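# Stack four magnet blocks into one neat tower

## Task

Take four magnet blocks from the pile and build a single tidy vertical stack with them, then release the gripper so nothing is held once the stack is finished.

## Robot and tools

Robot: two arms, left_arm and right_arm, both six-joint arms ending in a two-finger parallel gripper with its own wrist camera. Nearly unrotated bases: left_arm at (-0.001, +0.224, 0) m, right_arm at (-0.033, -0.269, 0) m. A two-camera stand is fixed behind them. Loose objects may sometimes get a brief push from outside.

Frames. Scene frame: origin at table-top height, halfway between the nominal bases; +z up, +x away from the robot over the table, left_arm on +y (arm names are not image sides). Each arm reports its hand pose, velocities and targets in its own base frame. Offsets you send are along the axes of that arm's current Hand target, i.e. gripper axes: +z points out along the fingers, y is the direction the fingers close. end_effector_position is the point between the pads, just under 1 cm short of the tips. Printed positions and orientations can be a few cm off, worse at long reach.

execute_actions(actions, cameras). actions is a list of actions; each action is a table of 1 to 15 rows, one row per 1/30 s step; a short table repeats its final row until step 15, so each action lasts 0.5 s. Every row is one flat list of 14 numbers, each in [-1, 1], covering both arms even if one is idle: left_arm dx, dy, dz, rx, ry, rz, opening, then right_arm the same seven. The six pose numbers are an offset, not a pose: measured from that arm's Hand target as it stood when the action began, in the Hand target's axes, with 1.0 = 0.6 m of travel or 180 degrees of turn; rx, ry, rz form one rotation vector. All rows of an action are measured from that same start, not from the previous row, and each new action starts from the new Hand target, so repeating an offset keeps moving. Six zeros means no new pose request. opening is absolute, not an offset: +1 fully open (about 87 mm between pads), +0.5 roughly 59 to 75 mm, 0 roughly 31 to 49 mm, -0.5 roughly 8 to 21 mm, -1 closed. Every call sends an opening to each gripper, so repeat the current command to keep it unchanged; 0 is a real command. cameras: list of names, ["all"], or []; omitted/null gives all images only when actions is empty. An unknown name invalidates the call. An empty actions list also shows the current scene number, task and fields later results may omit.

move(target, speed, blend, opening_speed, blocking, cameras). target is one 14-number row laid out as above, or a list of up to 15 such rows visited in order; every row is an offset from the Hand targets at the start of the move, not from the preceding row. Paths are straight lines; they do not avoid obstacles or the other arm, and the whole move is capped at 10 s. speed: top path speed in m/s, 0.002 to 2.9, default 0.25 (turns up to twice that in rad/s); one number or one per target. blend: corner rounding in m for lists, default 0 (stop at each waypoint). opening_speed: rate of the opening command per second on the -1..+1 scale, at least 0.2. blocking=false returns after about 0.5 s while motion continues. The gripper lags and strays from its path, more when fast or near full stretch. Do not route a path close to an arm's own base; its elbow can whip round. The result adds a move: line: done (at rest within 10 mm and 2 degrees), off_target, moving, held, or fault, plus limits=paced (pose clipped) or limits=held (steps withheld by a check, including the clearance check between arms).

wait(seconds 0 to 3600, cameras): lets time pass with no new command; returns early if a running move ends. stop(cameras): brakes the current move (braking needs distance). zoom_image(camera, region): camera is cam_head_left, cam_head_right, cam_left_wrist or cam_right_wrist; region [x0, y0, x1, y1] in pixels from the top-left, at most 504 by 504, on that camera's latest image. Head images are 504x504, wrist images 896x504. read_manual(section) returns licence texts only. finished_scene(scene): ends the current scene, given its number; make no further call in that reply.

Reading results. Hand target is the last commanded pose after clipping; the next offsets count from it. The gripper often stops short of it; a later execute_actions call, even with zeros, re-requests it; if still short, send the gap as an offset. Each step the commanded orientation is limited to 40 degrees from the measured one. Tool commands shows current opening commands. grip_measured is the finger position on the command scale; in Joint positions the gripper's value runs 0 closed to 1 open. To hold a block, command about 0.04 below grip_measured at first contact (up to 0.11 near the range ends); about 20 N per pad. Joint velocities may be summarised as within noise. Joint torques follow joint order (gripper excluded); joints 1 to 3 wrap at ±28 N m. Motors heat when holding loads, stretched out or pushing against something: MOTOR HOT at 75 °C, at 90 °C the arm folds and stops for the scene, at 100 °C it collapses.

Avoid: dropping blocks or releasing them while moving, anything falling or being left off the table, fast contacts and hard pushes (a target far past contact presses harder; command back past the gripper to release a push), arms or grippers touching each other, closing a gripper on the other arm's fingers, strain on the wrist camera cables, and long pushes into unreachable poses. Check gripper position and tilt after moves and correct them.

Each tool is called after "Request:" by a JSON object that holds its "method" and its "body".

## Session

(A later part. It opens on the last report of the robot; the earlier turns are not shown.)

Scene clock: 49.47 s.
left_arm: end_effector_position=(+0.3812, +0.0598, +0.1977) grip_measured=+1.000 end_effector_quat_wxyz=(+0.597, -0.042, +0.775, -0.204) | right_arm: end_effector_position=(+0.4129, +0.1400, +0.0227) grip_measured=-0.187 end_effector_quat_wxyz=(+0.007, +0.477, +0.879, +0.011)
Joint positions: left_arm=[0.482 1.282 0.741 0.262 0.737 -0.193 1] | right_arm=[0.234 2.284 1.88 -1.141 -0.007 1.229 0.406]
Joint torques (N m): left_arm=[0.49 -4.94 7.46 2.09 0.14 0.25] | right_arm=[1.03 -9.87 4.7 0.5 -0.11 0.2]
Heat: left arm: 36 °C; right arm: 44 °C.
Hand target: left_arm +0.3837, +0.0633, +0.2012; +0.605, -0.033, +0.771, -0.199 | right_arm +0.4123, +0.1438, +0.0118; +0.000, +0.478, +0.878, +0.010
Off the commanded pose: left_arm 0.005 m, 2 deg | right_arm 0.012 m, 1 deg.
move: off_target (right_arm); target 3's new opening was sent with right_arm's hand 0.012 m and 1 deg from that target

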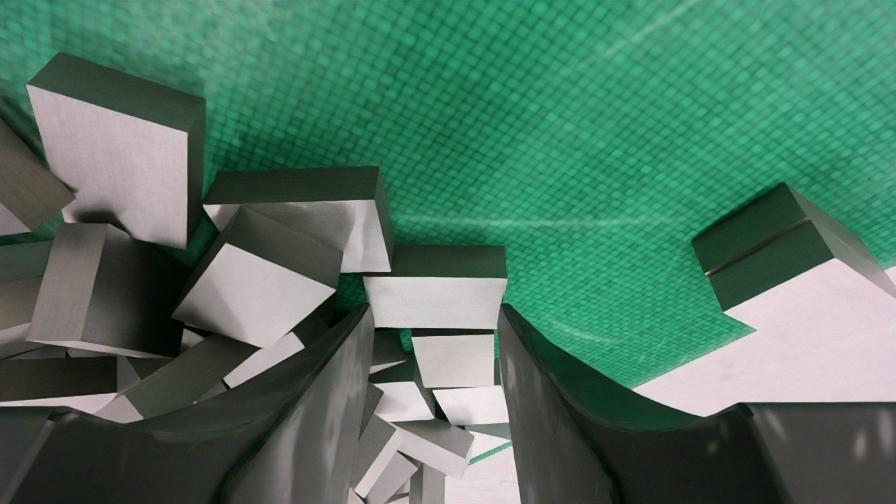

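Request:
{"method": "move", "body": {"target": [[0,0,0,0,0,0,1,0,0,0,0,0,0,0.08],[0,0,0,0,0,0,1,0,0,0.016,0,0,0,0.08],[0,0,0,0,0,0,1,0,0,0.016,0,0,0,-0.3]], "speed": [0.2,0.06,0.1], "opening_speed": 1.5, "cameras": ["cam_right_wrist"]}}

Scene clock: 51.60 s.
left_arm: end_effector_position=(+0.3812, +0.0598, +0.1977) grip_measured=+1.000 end_effector_quat_wxyz=(+0.597, -0.042, +0.775, -0.204) | right_arm: end_effector_position=(+0.4145, +0.1405, +0.0167) grip_measured=-0.168 end_effector_quat_wxyz=(+0.010, +0.477, +0.879, +0.014)
Joint positions: left_arm=[0.482 1.282 0.741 0.262 0.737 -0.193 1] | right_arm=[0.234 2.286 1.861 -1.111 -0.007 1.229 0.416]
Joint torques (N m): left_arm=[0.5 -4.97 7.49 2.09 0.15 0.24] | right_arm=[1.06 -9.42 4.37 0.52 -0.12 0.19]
Heat: left arm: 37 °C; right arm: 44 °C.
Hand target: left_arm +0.3837, +0.0633, +0.2012; +0.605, -0.033, +0.771, -0.199 | right_arm +0.4124, +0.1440, +0.0023; +0.000, +0.478, +0.878, +0.010
Off the commanded pose: left_arm 0.005 m, 2 deg | right_arm 0.015 m, 1 deg.
move: off_target (right_arm); target 3's new opening was sent with right_arm's hand 0.015 m and 1 deg from that target

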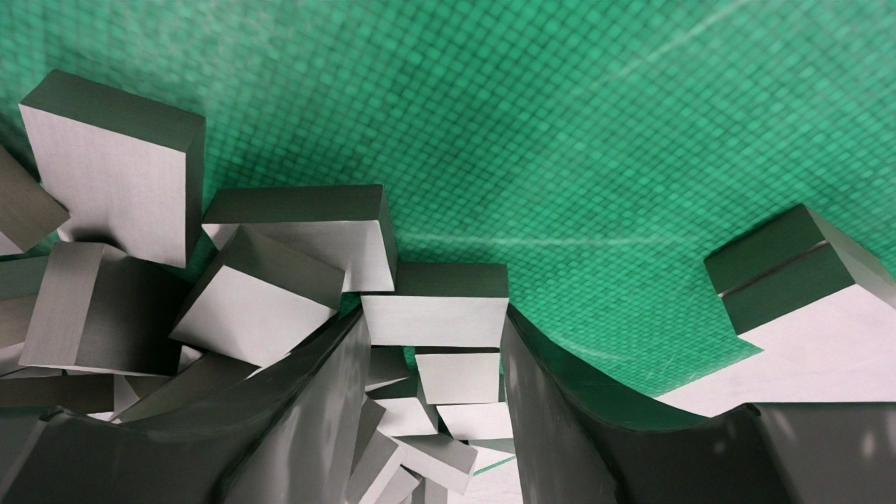

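Request:
{"method": "move", "body": {"target": [[0,0,0,0,0,0,1,0,0,-0.15,0,0,0,-0.32],[0,0,0,0,0,0,1,-0.042,-0.183,-0.15,0,0,0.183,-0.32],[0,0,0,0,0,0,1,-0.042,-0.183,-0.113,0,0,0.183,-0.32]], "speed": 0.25, "blend": [0.02,0.01,0], "cameras": ["cam_right_wrist"]}}

Scene clock: 54.63 s.
left_arm: end_effector_position=(+0.3812, +0.0598, +0.1977) grip_measured=+1.000 end_effector_quat_wxyz=(+0.597, -0.042, +0.775, -0.204) | right_arm: end_effector_position=(+0.3303, +0.0619, +0.0552) grip_measured=-0.168 end_effector_quat_wxyz=(-0.015, +0.701, +0.712, -0.011)
Joint positions: left_arm=[0.482 1.282 0.741 0.262 0.737 -0.193 1] | right_arm=[0.057 1.863 1.375 -1.119 -0.008 1.612 0.416]
Joint torques (N m): left_arm=[0.49 -4.92 7.47 2.08 0.14 0.25] | right_arm=[0.12 -12.3 4.37 0.28 -0.14 0.25]
Heat: left arm: 37 °C; right arm: 44 °C.
Hand target: left_arm +0.3837, +0.0632, +0.2012; +0.605, -0.033, +0.771, -0.199 | right_arm +0.3332, +0.0620, +0.0679; -0.003, +0.708, +0.706, +0.009
Off the commanded pose: left_arm 0.005 m, 2 deg | right_arm 0.013 m, 3 deg.
move: off_target (right_arm)

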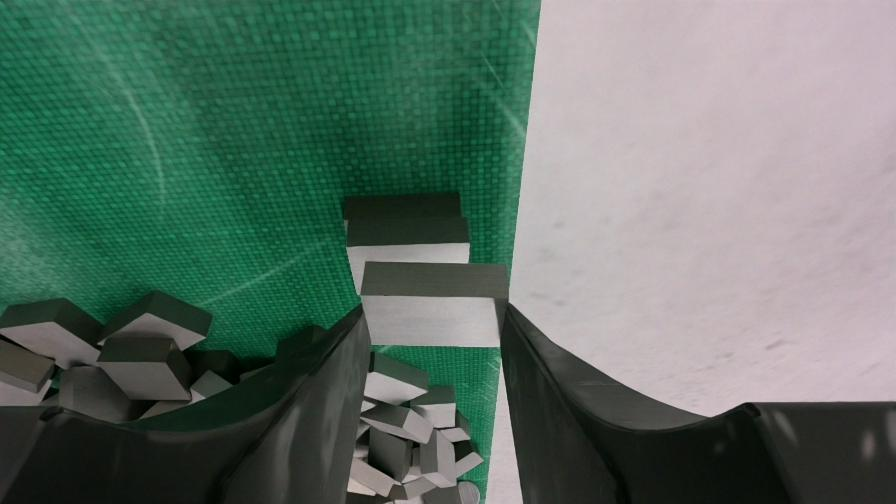

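Request:
{"method": "move", "body": {"target": [0,0,0,0,0,0,1,0.018,0.0085,0.008,-0.012,0,0,-0.32], "speed": 0.12, "cameras": ["cam_right_wrist"]}}

Scene clock: 56.30 s.
left_arm: end_effector_position=(+0.3812, +0.0598, +0.1977) grip_measured=+1.000 end_effector_quat_wxyz=(+0.597, -0.042, +0.775, -0.204) | right_arm: end_effector_position=(+0.3359, +0.0694, +0.0509) grip_measured=-0.168 end_effector_quat_wxyz=(-0.002, +0.706, +0.708, +0.003)
Joint positions: left_arm=[0.482 1.282 0.741 0.262 0.737 -0.193 1] | right_arm=[0.078 1.853 1.344 -1.059 -0.008 1.645 0.416]
Joint torques (N m): left_arm=[0.49 -4.96 7.47 2.1 0.14 0.25] | right_arm=[1.18 -12.1 4.38 0.37 -0.1 0.21]
Heat: left arm: 37 °C; right arm: 45 °C.
Hand target: left_arm +0.3837, +0.0632, +0.2012; +0.605, -0.033, +0.771, -0.199 | right_arm +0.3384, +0.0730, +0.0634; +0.010, +0.708, +0.706, +0.023
Off the commanded pose: left_arm 0.005 m, 2 deg | right_arm 0.013 m, 3 deg.
move: off_target (right_arm)

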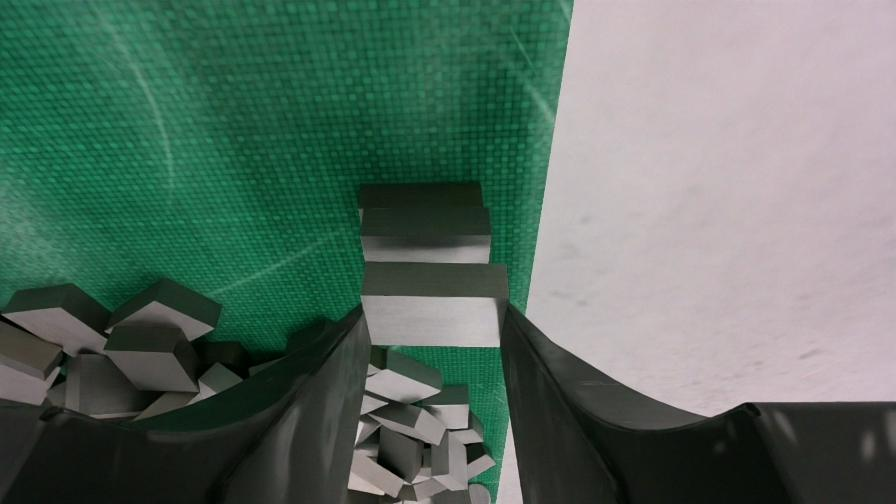

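Request:
{"method": "move", "body": {"target": [0,0,0,0,0,0,1,0,0.0053,0.009,0,0,-0.017,-0.32], "speed": 0.08, "cameras": ["cam_right_wrist"]}}

Scene clock: 59.40 s.
left_arm: end_effector_position=(+0.3812, +0.0598, +0.1977) grip_measured=+1.000 end_effector_quat_wxyz=(+0.597, -0.042, +0.775, -0.204) | right_arm: end_effector_position=(+0.3377, +0.0696, +0.0509) grip_measured=-0.168 end_effector_quat_wxyz=(+0.002, +0.692, +0.722, +0.009)
Joint positions: left_arm=[0.482 1.282 0.741 0.262 0.737 -0.193 1] | right_arm=[0.078 1.853 1.343 -1.045 -0.008 1.607 0.416]
Joint torques (N m): left_arm=[0.5 -4.93 7.45 2.08 0.14 0.25] | right_arm=[1.1 -9.94 5.3 0.41 -0.09 0.1]
Heat: left arm: 37 °C; right arm: 44 °C.
Hand target: left_arm +0.3837, +0.0632, +0.2012; +0.605, -0.033, +0.771, -0.199 | right_arm +0.3417, +0.0731, +0.0580; +0.011, +0.688, +0.725, +0.022
Off the commanded pose: left_arm 0.005 m, 2 deg | right_arm 0.009 m, 2 deg.
move: done

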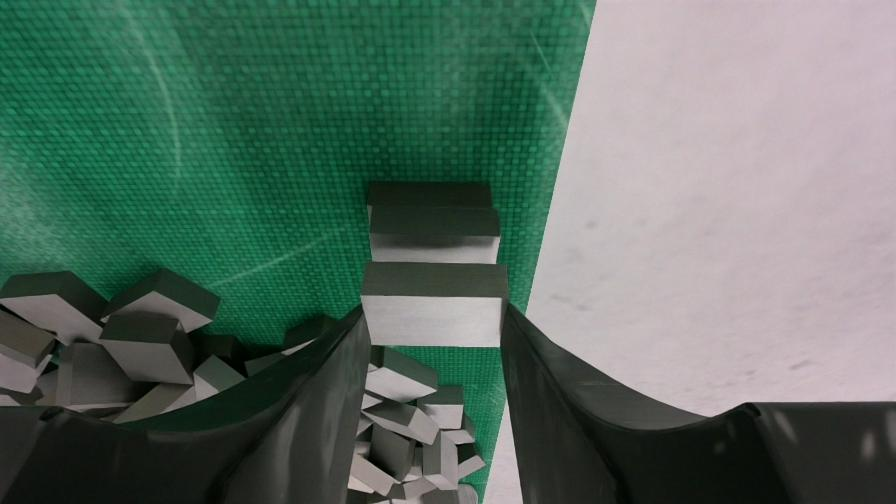

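Request:
{"method": "move", "body": {"target": [0,0,0,0,0,0,1,0,0,0.014,0,0,0,-0.32], "speed": 0.06, "cameras": ["cam_right_wrist"]}}

Scene clock: 60.33 s.
left_arm: end_effector_position=(+0.3812, +0.0598, +0.1977) grip_measured=+1.000 end_effector_quat_wxyz=(+0.597, -0.042, +0.775, -0.204) | right_arm: end_effector_position=(+0.3421, +0.0700, +0.0487) grip_measured=-0.168 end_effector_quat_wxyz=(+0.009, +0.692, +0.722, +0.016)
Joint positions: left_arm=[0.482 1.282 0.741 0.262 0.737 -0.193 1] | right_arm=[0.078 1.853 1.333 -1.015 -0.008 1.607 0.416]
Joint torques (N m): left_arm=[0.5 -4.93 7.47 2.08 0.15 0.25] | right_arm=[1.13 -9.06 4.41 0.42 -0.09 0.09]
Heat: left arm: 37 °C; right arm: 44 °C.
Hand target: left_arm +0.3837, +0.0632, +0.2012; +0.605, -0.033, +0.771, -0.199 | right_arm +0.3422, +0.0732, +0.0498; +0.011, +0.688, +0.725, +0.023
Off the commanded pose: left_arm 0.005 m, 2 deg | right_arm 0.003 m, 1 deg.
move: done

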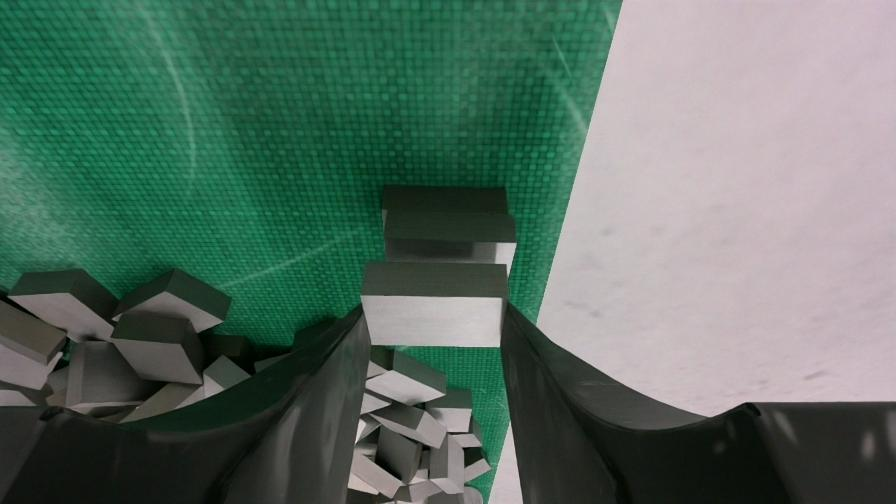

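Request:
{"method": "move", "body": {"target": [0,0,0,0,0,0,1,0,-0.0055,0.007,0.009,0,0,-0.32], "speed": 0.06, "cameras": ["cam_right_wrist"]}}

Scene clock: 61.03 s.
left_arm: end_effector_position=(+0.3812, +0.0598, +0.1977) grip_measured=+1.000 end_effector_quat_wxyz=(+0.597, -0.042, +0.775, -0.204) | right_arm: end_effector_position=(+0.3421, +0.0700, +0.0486) grip_measured=-0.168 end_effector_quat_wxyz=(+0.009, +0.692, +0.722, +0.016)
Joint positions: left_arm=[0.482 1.282 0.741 0.262 0.737 -0.193 1] | right_arm=[0.078 1.853 1.333 -1.014 -0.008 1.607 0.416]
Joint torques (N m): left_arm=[0.46 -4.94 7.49 2.08 0.14 0.25] | right_arm=[1.13 -7.46 4.98 0.29 -0.1 0.09]
Heat: left arm: 37 °C; right arm: 44 °C.
Hand target: left_arm +0.3837, +0.0632, +0.2012; +0.605, -0.033, +0.771, -0.199 | right_arm +0.3390, +0.0731, +0.0453; +0.001, +0.689, +0.725, +0.012
Off the commanded pose: left_arm 0.005 m, 2 deg | right_arm 0.005 m, 1 deg.
move: done

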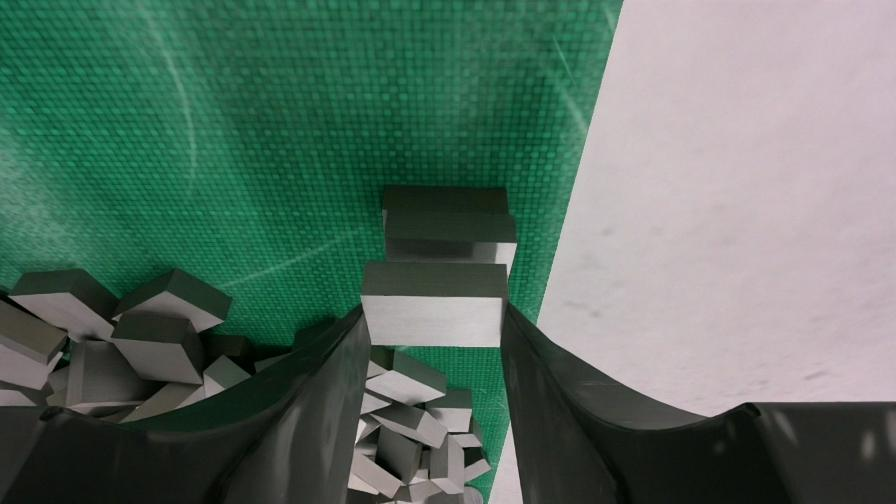

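Request:
{"method": "move", "body": {"target": [0,0,0,0,0,0,1,0,-0.004,0.008,0.003,0,0,-0.32], "speed": 0.06, "cameras": ["cam_right_wrist"]}}

Scene clock: 61.80 s.
left_arm: end_effector_position=(+0.3812, +0.0598, +0.1977) grip_measured=+1.000 end_effector_quat_wxyz=(+0.597, -0.042, +0.775, -0.204) | right_arm: end_effector_position=(+0.3403, +0.0698, +0.0471) grip_measured=-0.168 end_effector_quat_wxyz=(+0.007, +0.692, +0.722, +0.014)
Joint positions: left_arm=[0.482 1.282 0.741 0.262 0.737 -0.193 1] | right_arm=[0.078 1.853 1.327 -1.014 -0.008 1.607 0.416]
Joint torques (N m): left_arm=[0.49 -4.96 7.46 2.08 0.14 0.25] | right_arm=[1.16 -6.93 4.31 0.33 -0.11 0.09]
Heat: left arm: 37 °C; right arm: 44 °C.
Hand target: left_arm +0.3837, +0.0632, +0.2012; +0.605, -0.033, +0.771, -0.199 | right_arm +0.3367, +0.0731, +0.0405; -0.002, +0.689, +0.725, +0.009
Off the commanded pose: left_arm 0.005 m, 2 deg | right_arm 0.008 m, 1 deg.
move: done

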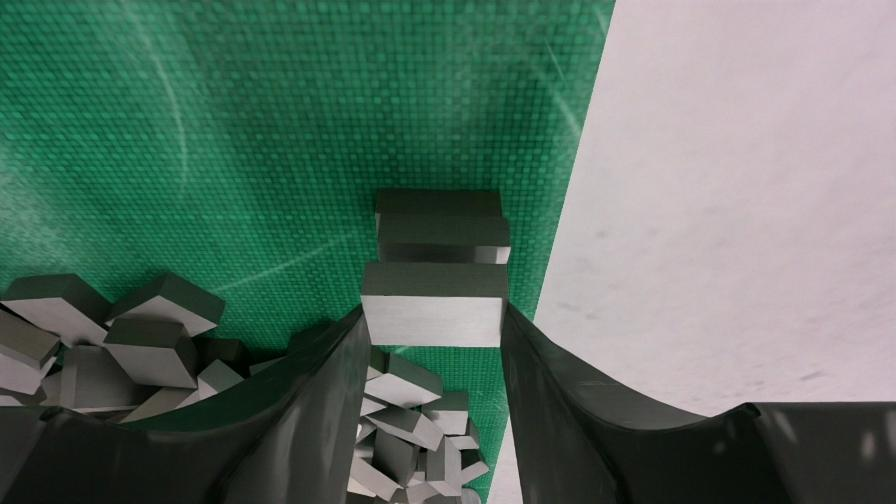

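Request:
{"method": "move", "body": {"target": [0,0,0,0,0,0,1,0,-0.002,0.006,0.008,0,0,-0.32], "speed": 0.06, "cameras": ["cam_right_wrist"]}}

Scene clock: 62.60 s.
left_arm: end_effector_position=(+0.3812, +0.0598, +0.1977) grip_measured=+1.000 end_effector_quat_wxyz=(+0.597, -0.042, +0.775, -0.204) | right_arm: end_effector_position=(+0.3373, +0.0696, +0.0401) grip_measured=-0.168 end_effector_quat_wxyz=(-0.002, +0.692, +0.722, +0.004)
Joint positions: left_arm=[0.482 1.282 0.741 0.262 0.737 -0.193 1] | right_arm=[0.078 1.874 1.327 -1.02 -0.008 1.606 0.416]
Joint torques (N m): left_arm=[0.5 -4.96 7.45 2.08 0.14 0.25] | right_arm=[1.14 -6.98 5.56 0.18 -0.11 0.09]
Heat: left arm: 38 °C; right arm: 44 °C.
Hand target: left_arm +0.3837, +0.0632, +0.2012; +0.605, -0.033, +0.771, -0.199 | right_arm +0.3356, +0.0731, +0.0369; -0.011, +0.688, +0.725, +0.000
Off the commanded pose: left_arm 0.005 m, 2 deg | right_arm 0.005 m, 1 deg.
move: done

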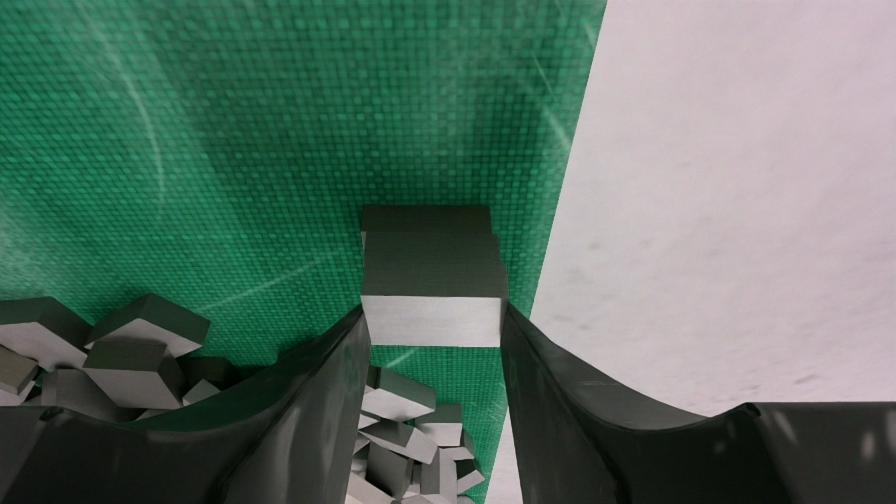

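Request:
{"method": "zoom_image", "body": {"camera": "cam_right_wrist", "region": [340, 190, 540, 360]}}

Scaled by 2.520 from the camera's image (finer frame: 1280x720).

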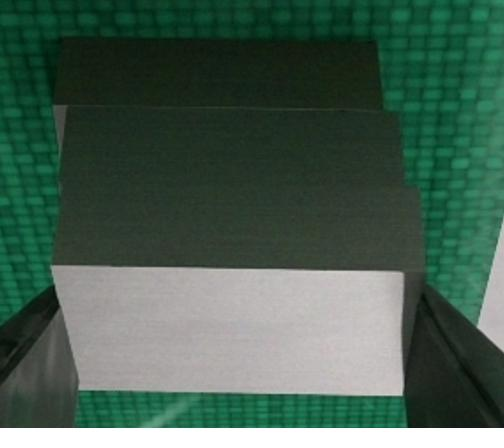

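Request:
{"method": "move", "body": {"target": [[0,0,0,0,0,0,1,0,0.001,0.005,0,0,0,-0.32],[0,0,0,0,0,0,1,0,0.001,0.005,0,0,0,-0.05],[0,0,0,0,0,0,1,0,0.001,-0.11,0,0,0,-0.05]], "speed": [0.04,0.1,0.15], "opening_speed": 0.6, "cameras": ["cam_right_wrist","cam_head_right"]}}

Scene clock: 65.80 s.
left_arm: end_effector_position=(+0.3812, +0.0598, +0.1977) grip_measured=+1.000 end_effector_quat_wxyz=(+0.597, -0.042, +0.775, -0.204) | right_arm: end_effector_position=(+0.3329, +0.0696, +0.0883) grip_measured=-0.050 end_effector_quat_wxyz=(-0.022, +0.690, +0.723, -0.017)
Joint positions: left_arm=[0.482 1.282 0.741 0.262 0.737 -0.193 1] | right_arm=[0.078 1.874 1.521 -1.272 -0.01 1.603 0.475]
Joint torques (N m): left_arm=[0.47 -4.93 7.47 2.09 0.14 0.25] | right_arm=[0.85 -10.8 6.95 0.14 -0.1 0.1]
Heat: left arm: 38 °C; right arm: 44 °C.
Hand target: left_arm +0.3837, +0.0632, +0.2012; +0.605, -0.033, +0.771, -0.199 | right_arm +0.3373, +0.0721, +0.1029; -0.011, +0.688, +0.725, +0.000
Off the commanded pose: left_arm 0.005 m, 2 deg | right_arm 0.015 m, 2 deg.
move: off_target (right_arm)
Images, in order (width x height): cam_head_right 504x504, cam_right_wrist 896x504.

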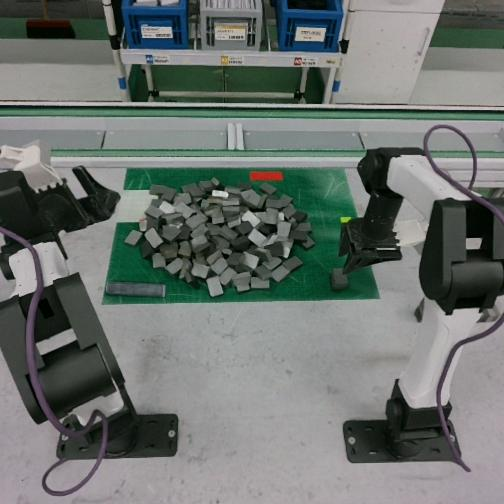

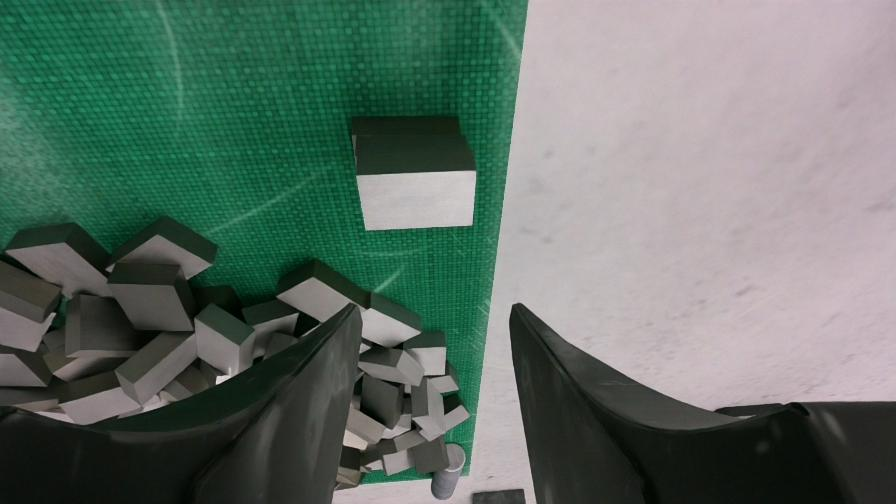

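Request:
{"method": "move", "body": {"target": [0,0,0,0,0,0,1,0.144,0.0975,0.068,-0.008,0,-0.183,-0.2], "speed": 0.3, "cameras": ["cam_right_wrist"]}}

Request:
{"method": "zoom_image", "body": {"camera": "cam_right_wrist", "region": [320, 180, 560, 380]}}

Scene clock: 68.20 s.
left_arm: end_effector_position=(+0.3813, +0.0598, +0.1978) grip_measured=+1.000 end_effector_quat_wxyz=(+0.597, -0.042, +0.775, -0.203) | right_arm: end_effector_position=(+0.3884, +0.1582, +0.0654) grip_measured=-0.200 end_effector_quat_wxyz=(+0.003, +0.459, +0.888, +0.012)
Joint positions: left_arm=[0.482 1.282 0.741 0.262 0.737 -0.193 1] | right_arm=[0.287 2.192 1.898 -1.256 -0.013 1.241 0.4]
Joint torques (N m): left_arm=[0.44 -4.93 7.5 2.08 0.14 0.25] | right_arm=[0.95 -9.21 7.17 0.3 -0.11 0.08]
Heat: left arm: 38 °C; right arm: 43 °C.
Hand target: left_arm +0.3837, +0.0633, +0.2013; +0.605, -0.033, +0.771, -0.199 | right_arm +0.3906, +0.1620, +0.0626; -0.002, +0.455, +0.890, +0.012
Off the commanded pose: left_arm 0.005 m, 2 deg | right_arm 0.005 m, 1 deg.
move: done

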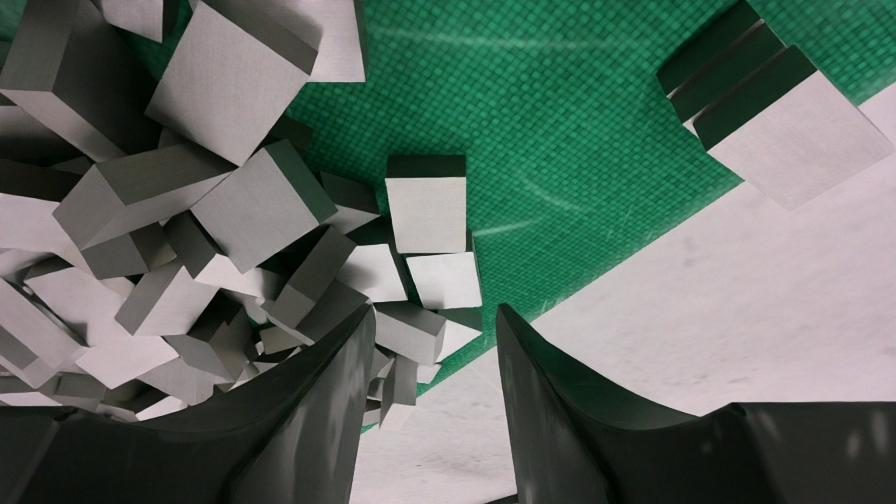

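Scaled by 2.100 from the camera's image (finer frame: 1280x720).

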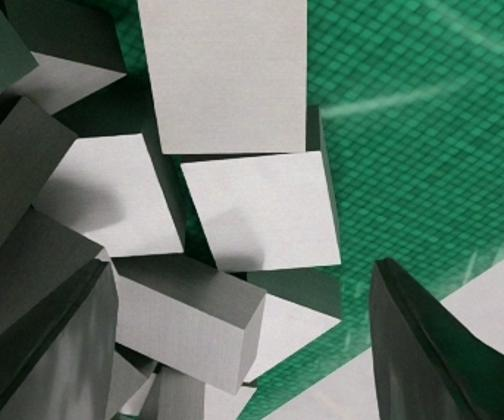

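Request:
{"method": "move", "body": {"target": [[0,0,0,0,0,0,1,0.0,0.008,0.03,0,0,-0.006,-0.22],[0,0,0,0,0,0,1,0.0,0.008,0.092,0,0,-0.006,-0.22]], "speed": 0.1, "blend": [0.01,0], "cameras": ["cam_right_wrist"]}}

Scene clock: 69.77 s.
left_arm: end_effector_position=(+0.3813, +0.0598, +0.1978) grip_measured=+1.000 end_effector_quat_wxyz=(+0.597, -0.042, +0.775, -0.203) | right_arm: end_effector_position=(+0.3899, +0.1601, +0.0199) grip_measured=-0.220 end_effector_quat_wxyz=(-0.004, +0.448, +0.894, +0.006)
Joint positions: left_arm=[0.482 1.282 0.741 0.262 0.737 -0.193 1] | right_arm=[0.291 2.25 1.811 -1.129 -0.013 1.221 0.39]
Joint torques (N m): left_arm=[0.53 -4.92 7.47 2.08 0.14 0.25] | right_arm=[1.22 -9.36 4.52 0.73 -0.11 0.17]
Heat: left arm: 38 °C; right arm: 44 °C.
Hand target: left_arm +0.3837, +0.0633, +0.2013; +0.605, -0.033, +0.771, -0.199 | right_arm +0.3949, +0.1661, +0.0074; -0.002, +0.446, +0.895, +0.012
Off the commanded pose: left_arm 0.005 m, 2 deg | right_arm 0.015 m, 1 deg.
move: off_target (right_arm); blend cut to 0.0093 m at target 1

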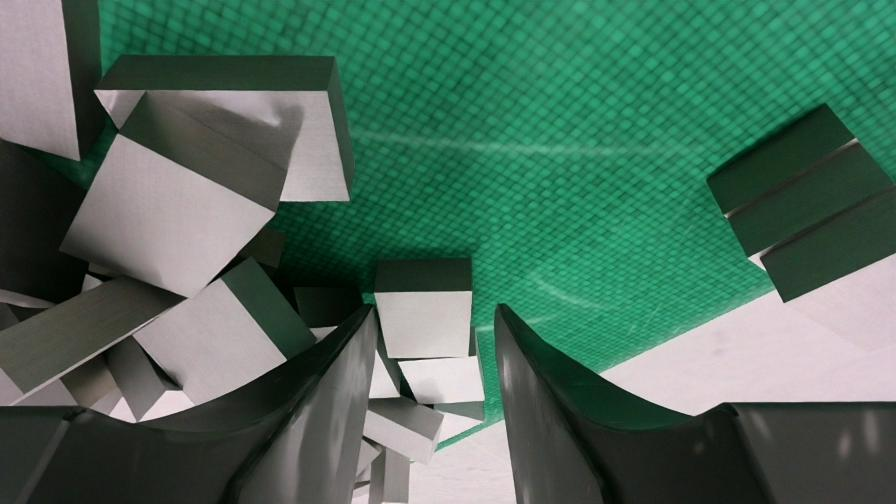

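Request:
{"method": "move", "body": {"target": [[0,0,0,0,0,0,1,0,0.007,-0.04,0,0,0.0,-0.22]], "speed": 0.1, "cameras": ["cam_right_wrist"]}}

Scene clock: 70.93 s.
left_arm: end_effector_position=(+0.3813, +0.0598, +0.1978) grip_measured=+1.000 end_effector_quat_wxyz=(+0.597, -0.042, +0.775, -0.203) | right_arm: end_effector_position=(+0.3965, +0.1621, +0.0339) grip_measured=-0.220 end_effector_quat_wxyz=(+0.002, +0.448, +0.894, +0.011)
Joint positions: left_arm=[0.482 1.282 0.741 0.262 0.737 -0.193 1] | right_arm=[0.291 2.251 1.869 -1.17 -0.013 1.22 0.39]
Joint torques (N m): left_arm=[0.47 -4.93 7.49 2.09 0.14 0.25] | right_arm=[1.43 -9.8 7.1 0.27 -0.1 0.17]
Heat: left arm: 38 °C; right arm: 44 °C.
Hand target: left_arm +0.3837, +0.0633, +0.2013; +0.605, -0.033, +0.771, -0.199 | right_arm +0.3980, +0.1681, +0.0315; -0.002, +0.446, +0.895, +0.012
Off the commanded pose: left_arm 0.005 m, 2 deg | right_arm 0.007 m, 1 deg.
move: done

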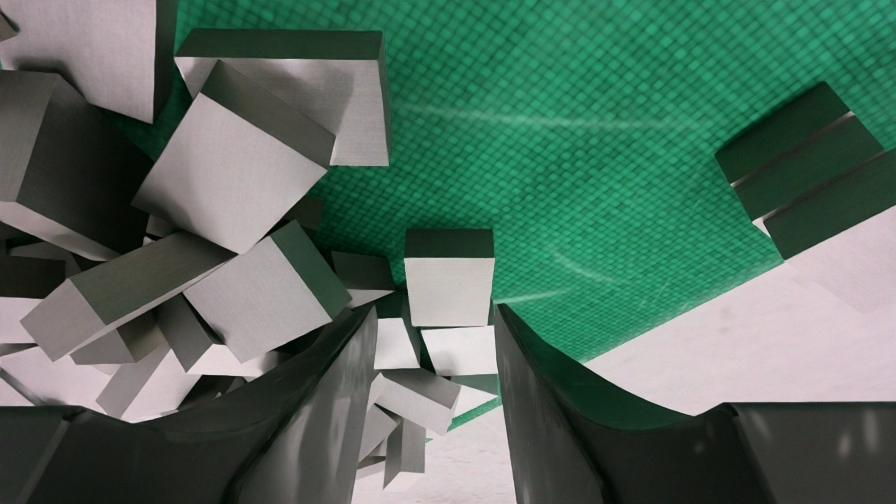

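Request:
{"method": "move", "body": {"target": [[0,0,0,0,0,0,1,0,-0.016,0,0,0,0.0,-0.22],[0,0,0,0,0,0,1,0,-0.016,0.044,0,0,0.0,-0.22]], "speed": 0.1, "cameras": ["cam_right_wrist"]}}

Scene clock: 72.47 s.
left_arm: end_effector_position=(+0.3813, +0.0598, +0.1978) grip_measured=+1.000 end_effector_quat_wxyz=(+0.597, -0.042, +0.775, -0.203) | right_arm: end_effector_position=(+0.3877, +0.1596, +0.0115) grip_measured=-0.220 end_effector_quat_wxyz=(-0.005, +0.447, +0.894, +0.005)
Joint positions: left_arm=[0.482 1.282 0.741 0.262 0.737 -0.193 1] | right_arm=[0.291 2.251 1.778 -1.098 -0.014 1.219 0.39]
Joint torques (N m): left_arm=[0.5 -4.96 7.47 2.08 0.15 0.25] | right_arm=[0.85 -10.84 4.03 0.62 -0.1 0.14]
Heat: left arm: 38 °C; right arm: 44 °C.
Hand target: left_arm +0.3837, +0.0633, +0.2013; +0.605, -0.033, +0.771, -0.199 | right_arm +0.3905, +0.1629, +0.0049; -0.002, +0.446, +0.895, +0.012
Off the commanded pose: left_arm 0.005 m, 2 deg | right_arm 0.008 m, 1 deg.
move: done

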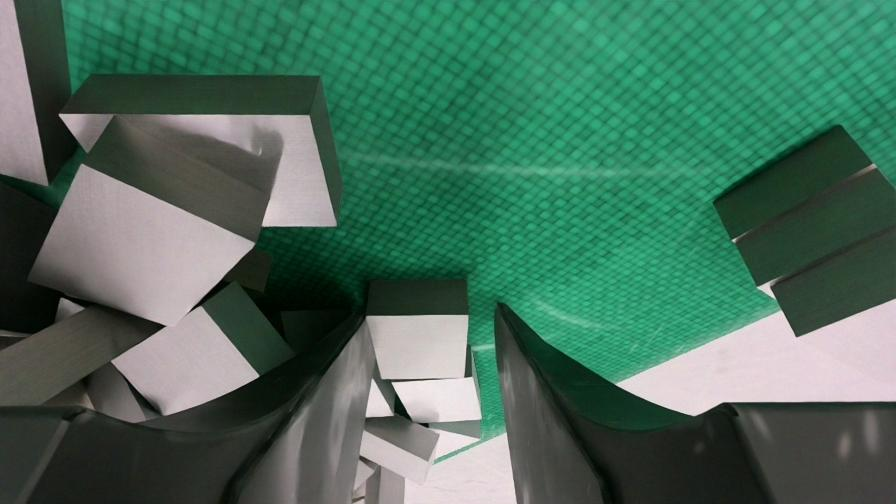

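Request:
{"method": "move", "body": {"target": [[0,0,0,0,0,0,1,0,0,0,0,0,0,-0.52]], "opening_speed": 0.8, "cameras": ["cam_right_wrist"]}}

Scene clock: 73.20 s.
left_arm: end_effector_position=(+0.3813, +0.0598, +0.1978) grip_measured=+1.000 end_effector_quat_wxyz=(+0.597, -0.042, +0.775, -0.203) | right_arm: end_effector_position=(+0.3909, +0.1612, +0.0115) grip_measured=-0.390 end_effector_quat_wxyz=(-0.001, +0.447, +0.894, +0.011)
Joint positions: left_arm=[0.482 1.282 0.741 0.262 0.737 -0.193 1] | right_arm=[0.291 2.251 1.778 -1.083 -0.018 1.218 0.305]
Joint torques (N m): left_arm=[0.46 -4.9 7.46 2.09 0.15 0.26] | right_arm=[0.87 -10.86 4.01 0.52 -0.05 0.13]
Heat: left arm: 38 °C; right arm: 44 °C.
Hand target: left_arm +0.3837, +0.0633, +0.2013; +0.605, -0.033, +0.771, -0.199 | right_arm +0.3905, +0.1629, +0.0049; -0.002, +0.446, +0.895, +0.012
Off the commanded pose: left_arm 0.005 m, 2 deg | right_arm 0.007 m, 0 deg.
move: done

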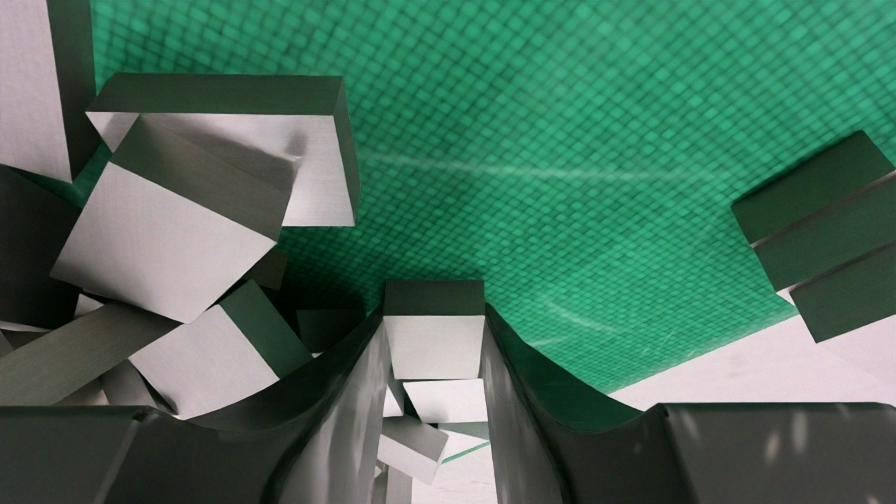

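Request:
{"method": "move", "body": {"target": [[0,0,0,0,0,0,1,0,0,-0.17,0,0,0,-0.52],[0,0,0,0,0,0,1,-0.0867,-0.145,-0.17,0,0,-0.3,-0.52],[0,0,0,0,0,0,1,-0.0867,-0.145,-0.113,0,0,-0.3,-0.52]], "speed": 0.25, "blend": [0.02,0.01,0], "cameras": ["cam_right_wrist"]}}

Scene clock: 77.10 s.
left_arm: end_effector_position=(+0.3813, +0.0598, +0.1978) grip_measured=+1.000 end_effector_quat_wxyz=(+0.597, -0.042, +0.775, -0.203) | right_arm: end_effector_position=(+0.3490, +0.0693, +0.0541) grip_measured=-0.390 end_effector_quat_wxyz=(-0.022, -0.008, +1.000, +0.005)
Joint positions: left_arm=[0.482 1.282 0.741 0.262 0.737 -0.193 1] | right_arm=[0.169 2.12 1.732 -1.225 -0.018 0.153 0.305]
Joint torques (N m): left_arm=[0.5 -4.94 7.46 2.09 0.14 0.25] | right_arm=[-0.08 -15.28 4.48 0.35 -0.12 0.05]
Heat: left arm: 39 °C; right arm: 45 °C.
Hand target: left_arm +0.3837, +0.0633, +0.2013; +0.605, -0.033, +0.771, -0.199 | right_arm +0.3519, +0.0674, +0.0702; +0.004, -0.008, +1.000, +0.011
Off the commanded pose: left_arm 0.005 m, 2 deg | right_arm 0.016 m, 3 deg.
move: off_target (right_arm)

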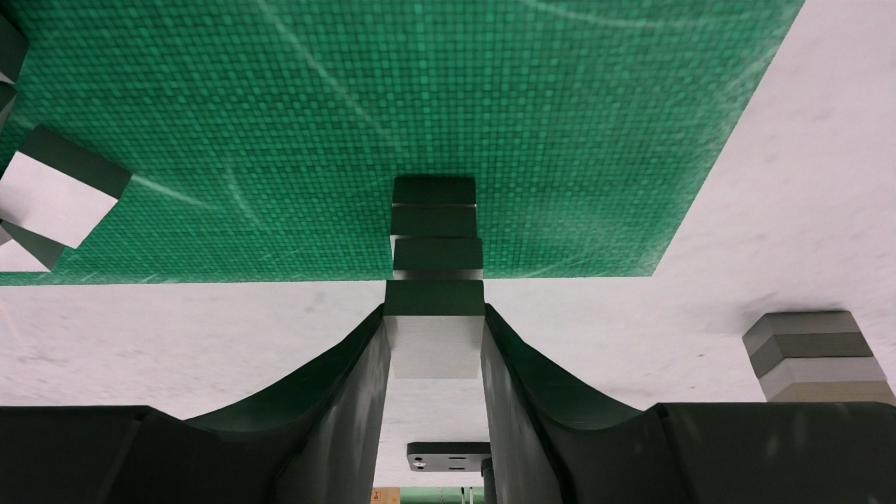

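Request:
{"method": "move", "body": {"target": [0,0,0,0,0,0,1,0.005,-0.002,0.0,0,-0.014,0,-0.52], "speed": 0.1, "cameras": ["cam_right_wrist"]}}

Scene clock: 78.33 s.
left_arm: end_effector_position=(+0.3813, +0.0598, +0.1978) grip_measured=+1.000 end_effector_quat_wxyz=(+0.597, -0.042, +0.775, -0.203) | right_arm: end_effector_position=(+0.3457, +0.0687, +0.0552) grip_measured=-0.390 end_effector_quat_wxyz=(+0.000, -0.009, +1.000, +0.009)
Joint positions: left_arm=[0.482 1.282 0.741 0.262 0.737 -0.193 1] | right_arm=[0.169 2.06 1.653 -1.161 -0.018 0.152 0.305]
Joint torques (N m): left_arm=[0.49 -4.94 7.5 2.09 0.15 0.25] | right_arm=[0.01 -14.63 4.59 0.45 -0.05 0.07]
Heat: left arm: 39 °C; right arm: 46 °C.
Hand target: left_arm +0.3837, +0.0633, +0.2013; +0.605, -0.033, +0.771, -0.199 | right_arm +0.3489, +0.0661, +0.0701; +0.026, -0.008, +1.000, +0.011
Off the commanded pose: left_arm 0.005 m, 2 deg | right_arm 0.016 m, 3 deg.
move: off_target (right_arm)

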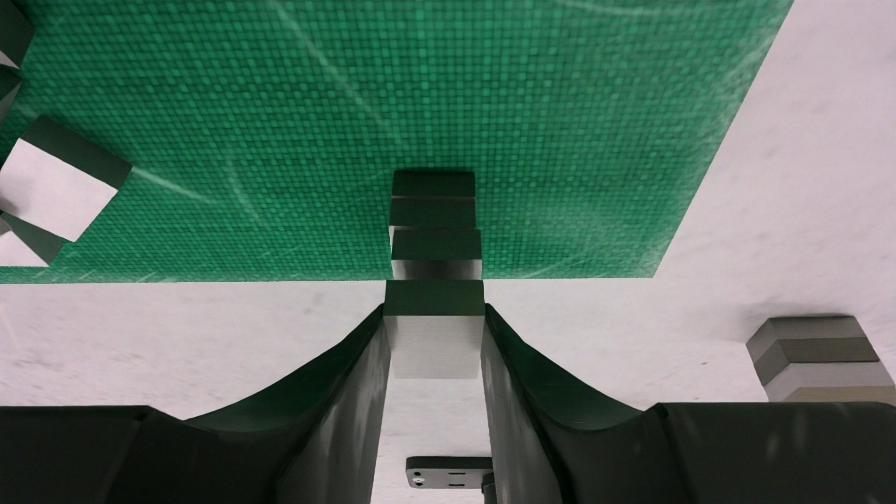

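Request:
{"method": "move", "body": {"target": [0,0,0,0,0,0,1,0.002,-0.001,0.012,0,0,0,-0.52], "speed": 0.05, "cameras": ["cam_right_wrist"]}}

Request:
{"method": "zoom_image", "body": {"camera": "cam_right_wrist", "region": [340, 150, 540, 400]}}

Scene clock: 79.37 s.
left_arm: end_effector_position=(+0.3813, +0.0598, +0.1978) grip_measured=+1.000 end_effector_quat_wxyz=(+0.597, -0.042, +0.775, -0.203) | right_arm: end_effector_position=(+0.3445, +0.0685, +0.0482) grip_measured=-0.390 end_effector_quat_wxyz=(+0.000, -0.009, +1.000, +0.009)
Joint positions: left_arm=[0.482 1.282 0.741 0.262 0.737 -0.193 1] | right_arm=[0.169 2.06 1.625 -1.133 -0.018 0.152 0.305]
Joint torques (N m): left_arm=[0.47 -4.92 7.45 2.08 0.15 0.25] | right_arm=[-0.09 -14.57 4.52 0.42 -0.05 0.06]
Heat: left arm: 39 °C; right arm: 46 °C.
Hand target: left_arm +0.3837, +0.0633, +0.2013; +0.605, -0.033, +0.771, -0.199 | right_arm +0.3480, +0.0657, +0.0629; +0.025, -0.008, +1.000, +0.011
Off the commanded pose: left_arm 0.005 m, 2 deg | right_arm 0.015 m, 3 deg.
move: off_target (right_arm)

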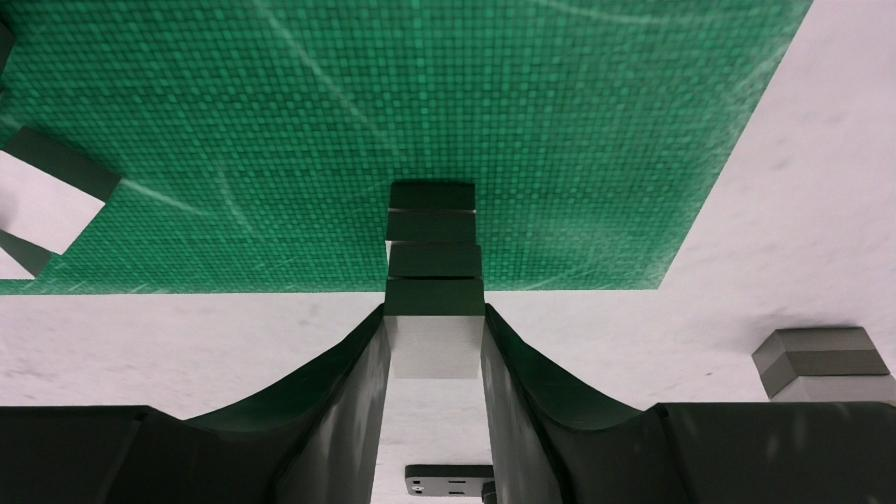

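Scaled by 2.016 from the camera's image (finer frame: 1280x720).

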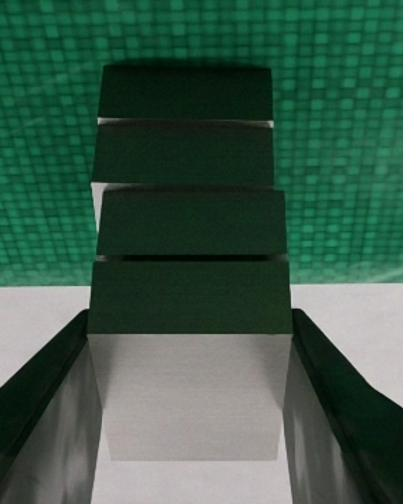

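Request:
{"method": "move", "body": {"target": [[0,0,0,0,0,0,1,0,0,0.005,0,0,0,-0.52],[0,0,0,0,0,0,1,0,0,0.005,0,0,0,-0.2],[0,0,0,0,0,0,1,0,0,-0.13,0,0,0,-0.2]], "speed": [0.04,0.1,0.15], "opening_speed": 0.6, "cameras": ["cam_right_wrist","cam_head_right"]}}

Request:
{"method": "zoom_image", "body": {"camera": "cam_right_wrist", "region": [340, 60, 540, 260]}}

Scene clock: 82.60 s.
left_arm: end_effector_position=(+0.3813, +0.0598, +0.1978) grip_measured=+1.000 end_effector_quat_wxyz=(+0.597, -0.042, +0.775, -0.203) | right_arm: end_effector_position=(+0.3399, +0.0670, +0.1279) grip_measured=-0.200 end_effector_quat_wxyz=(+0.006, -0.009, +1.000, +0.010)
Joint positions: left_arm=[0.482 1.282 0.741 0.262 0.737 -0.193 1] | right_arm=[0.168 2.012 1.874 -1.418 -0.018 0.15 0.4]
Joint torques (N m): left_arm=[0.49 -4.93 7.45 2.08 0.14 0.26] | right_arm=[-0.16 -11.75 7.19 0.32 -0.05 0.05]
Heat: left arm: 39 °C; right arm: 47 °C.
Hand target: left_arm +0.3837, +0.0633, +0.2013; +0.605, -0.033, +0.771, -0.199 | right_arm +0.3441, +0.0639, +0.1408; +0.026, -0.008, +1.000, +0.011
Off the commanded pose: left_arm 0.005 m, 2 deg | right_arm 0.014 m, 2 deg.
move: off_target (right_arm); target 2's new opening was sent with right_arm's hand 0.014 m and 3 deg from that target
Images, in order (width x height): cam_head_right 504x504, cam_right_wrist 896x504.

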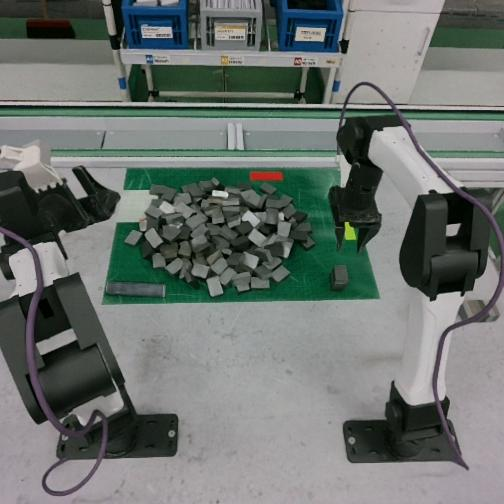

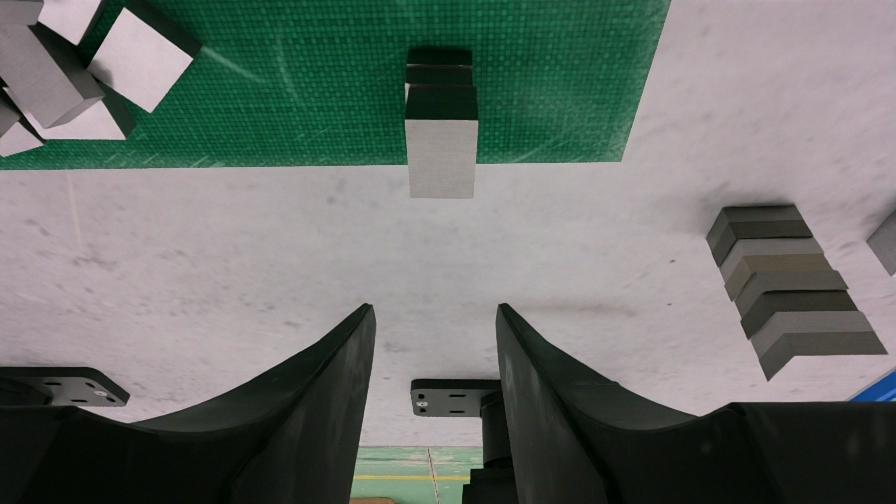

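Scaled by 2.520 from the camera's image (finer frame: 1280x720).

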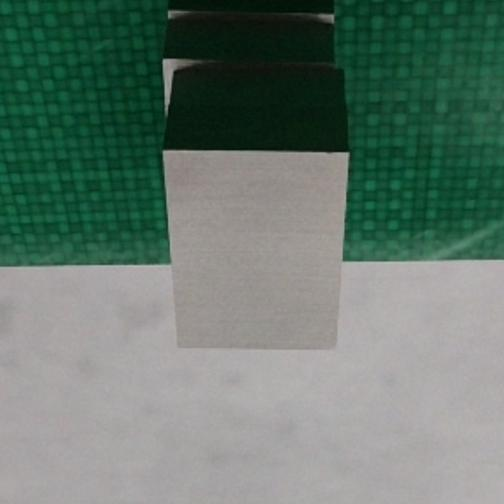

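Request:
{"method": "finished_scene", "body": {"scene": 2}}

The scene is finished: the task was done.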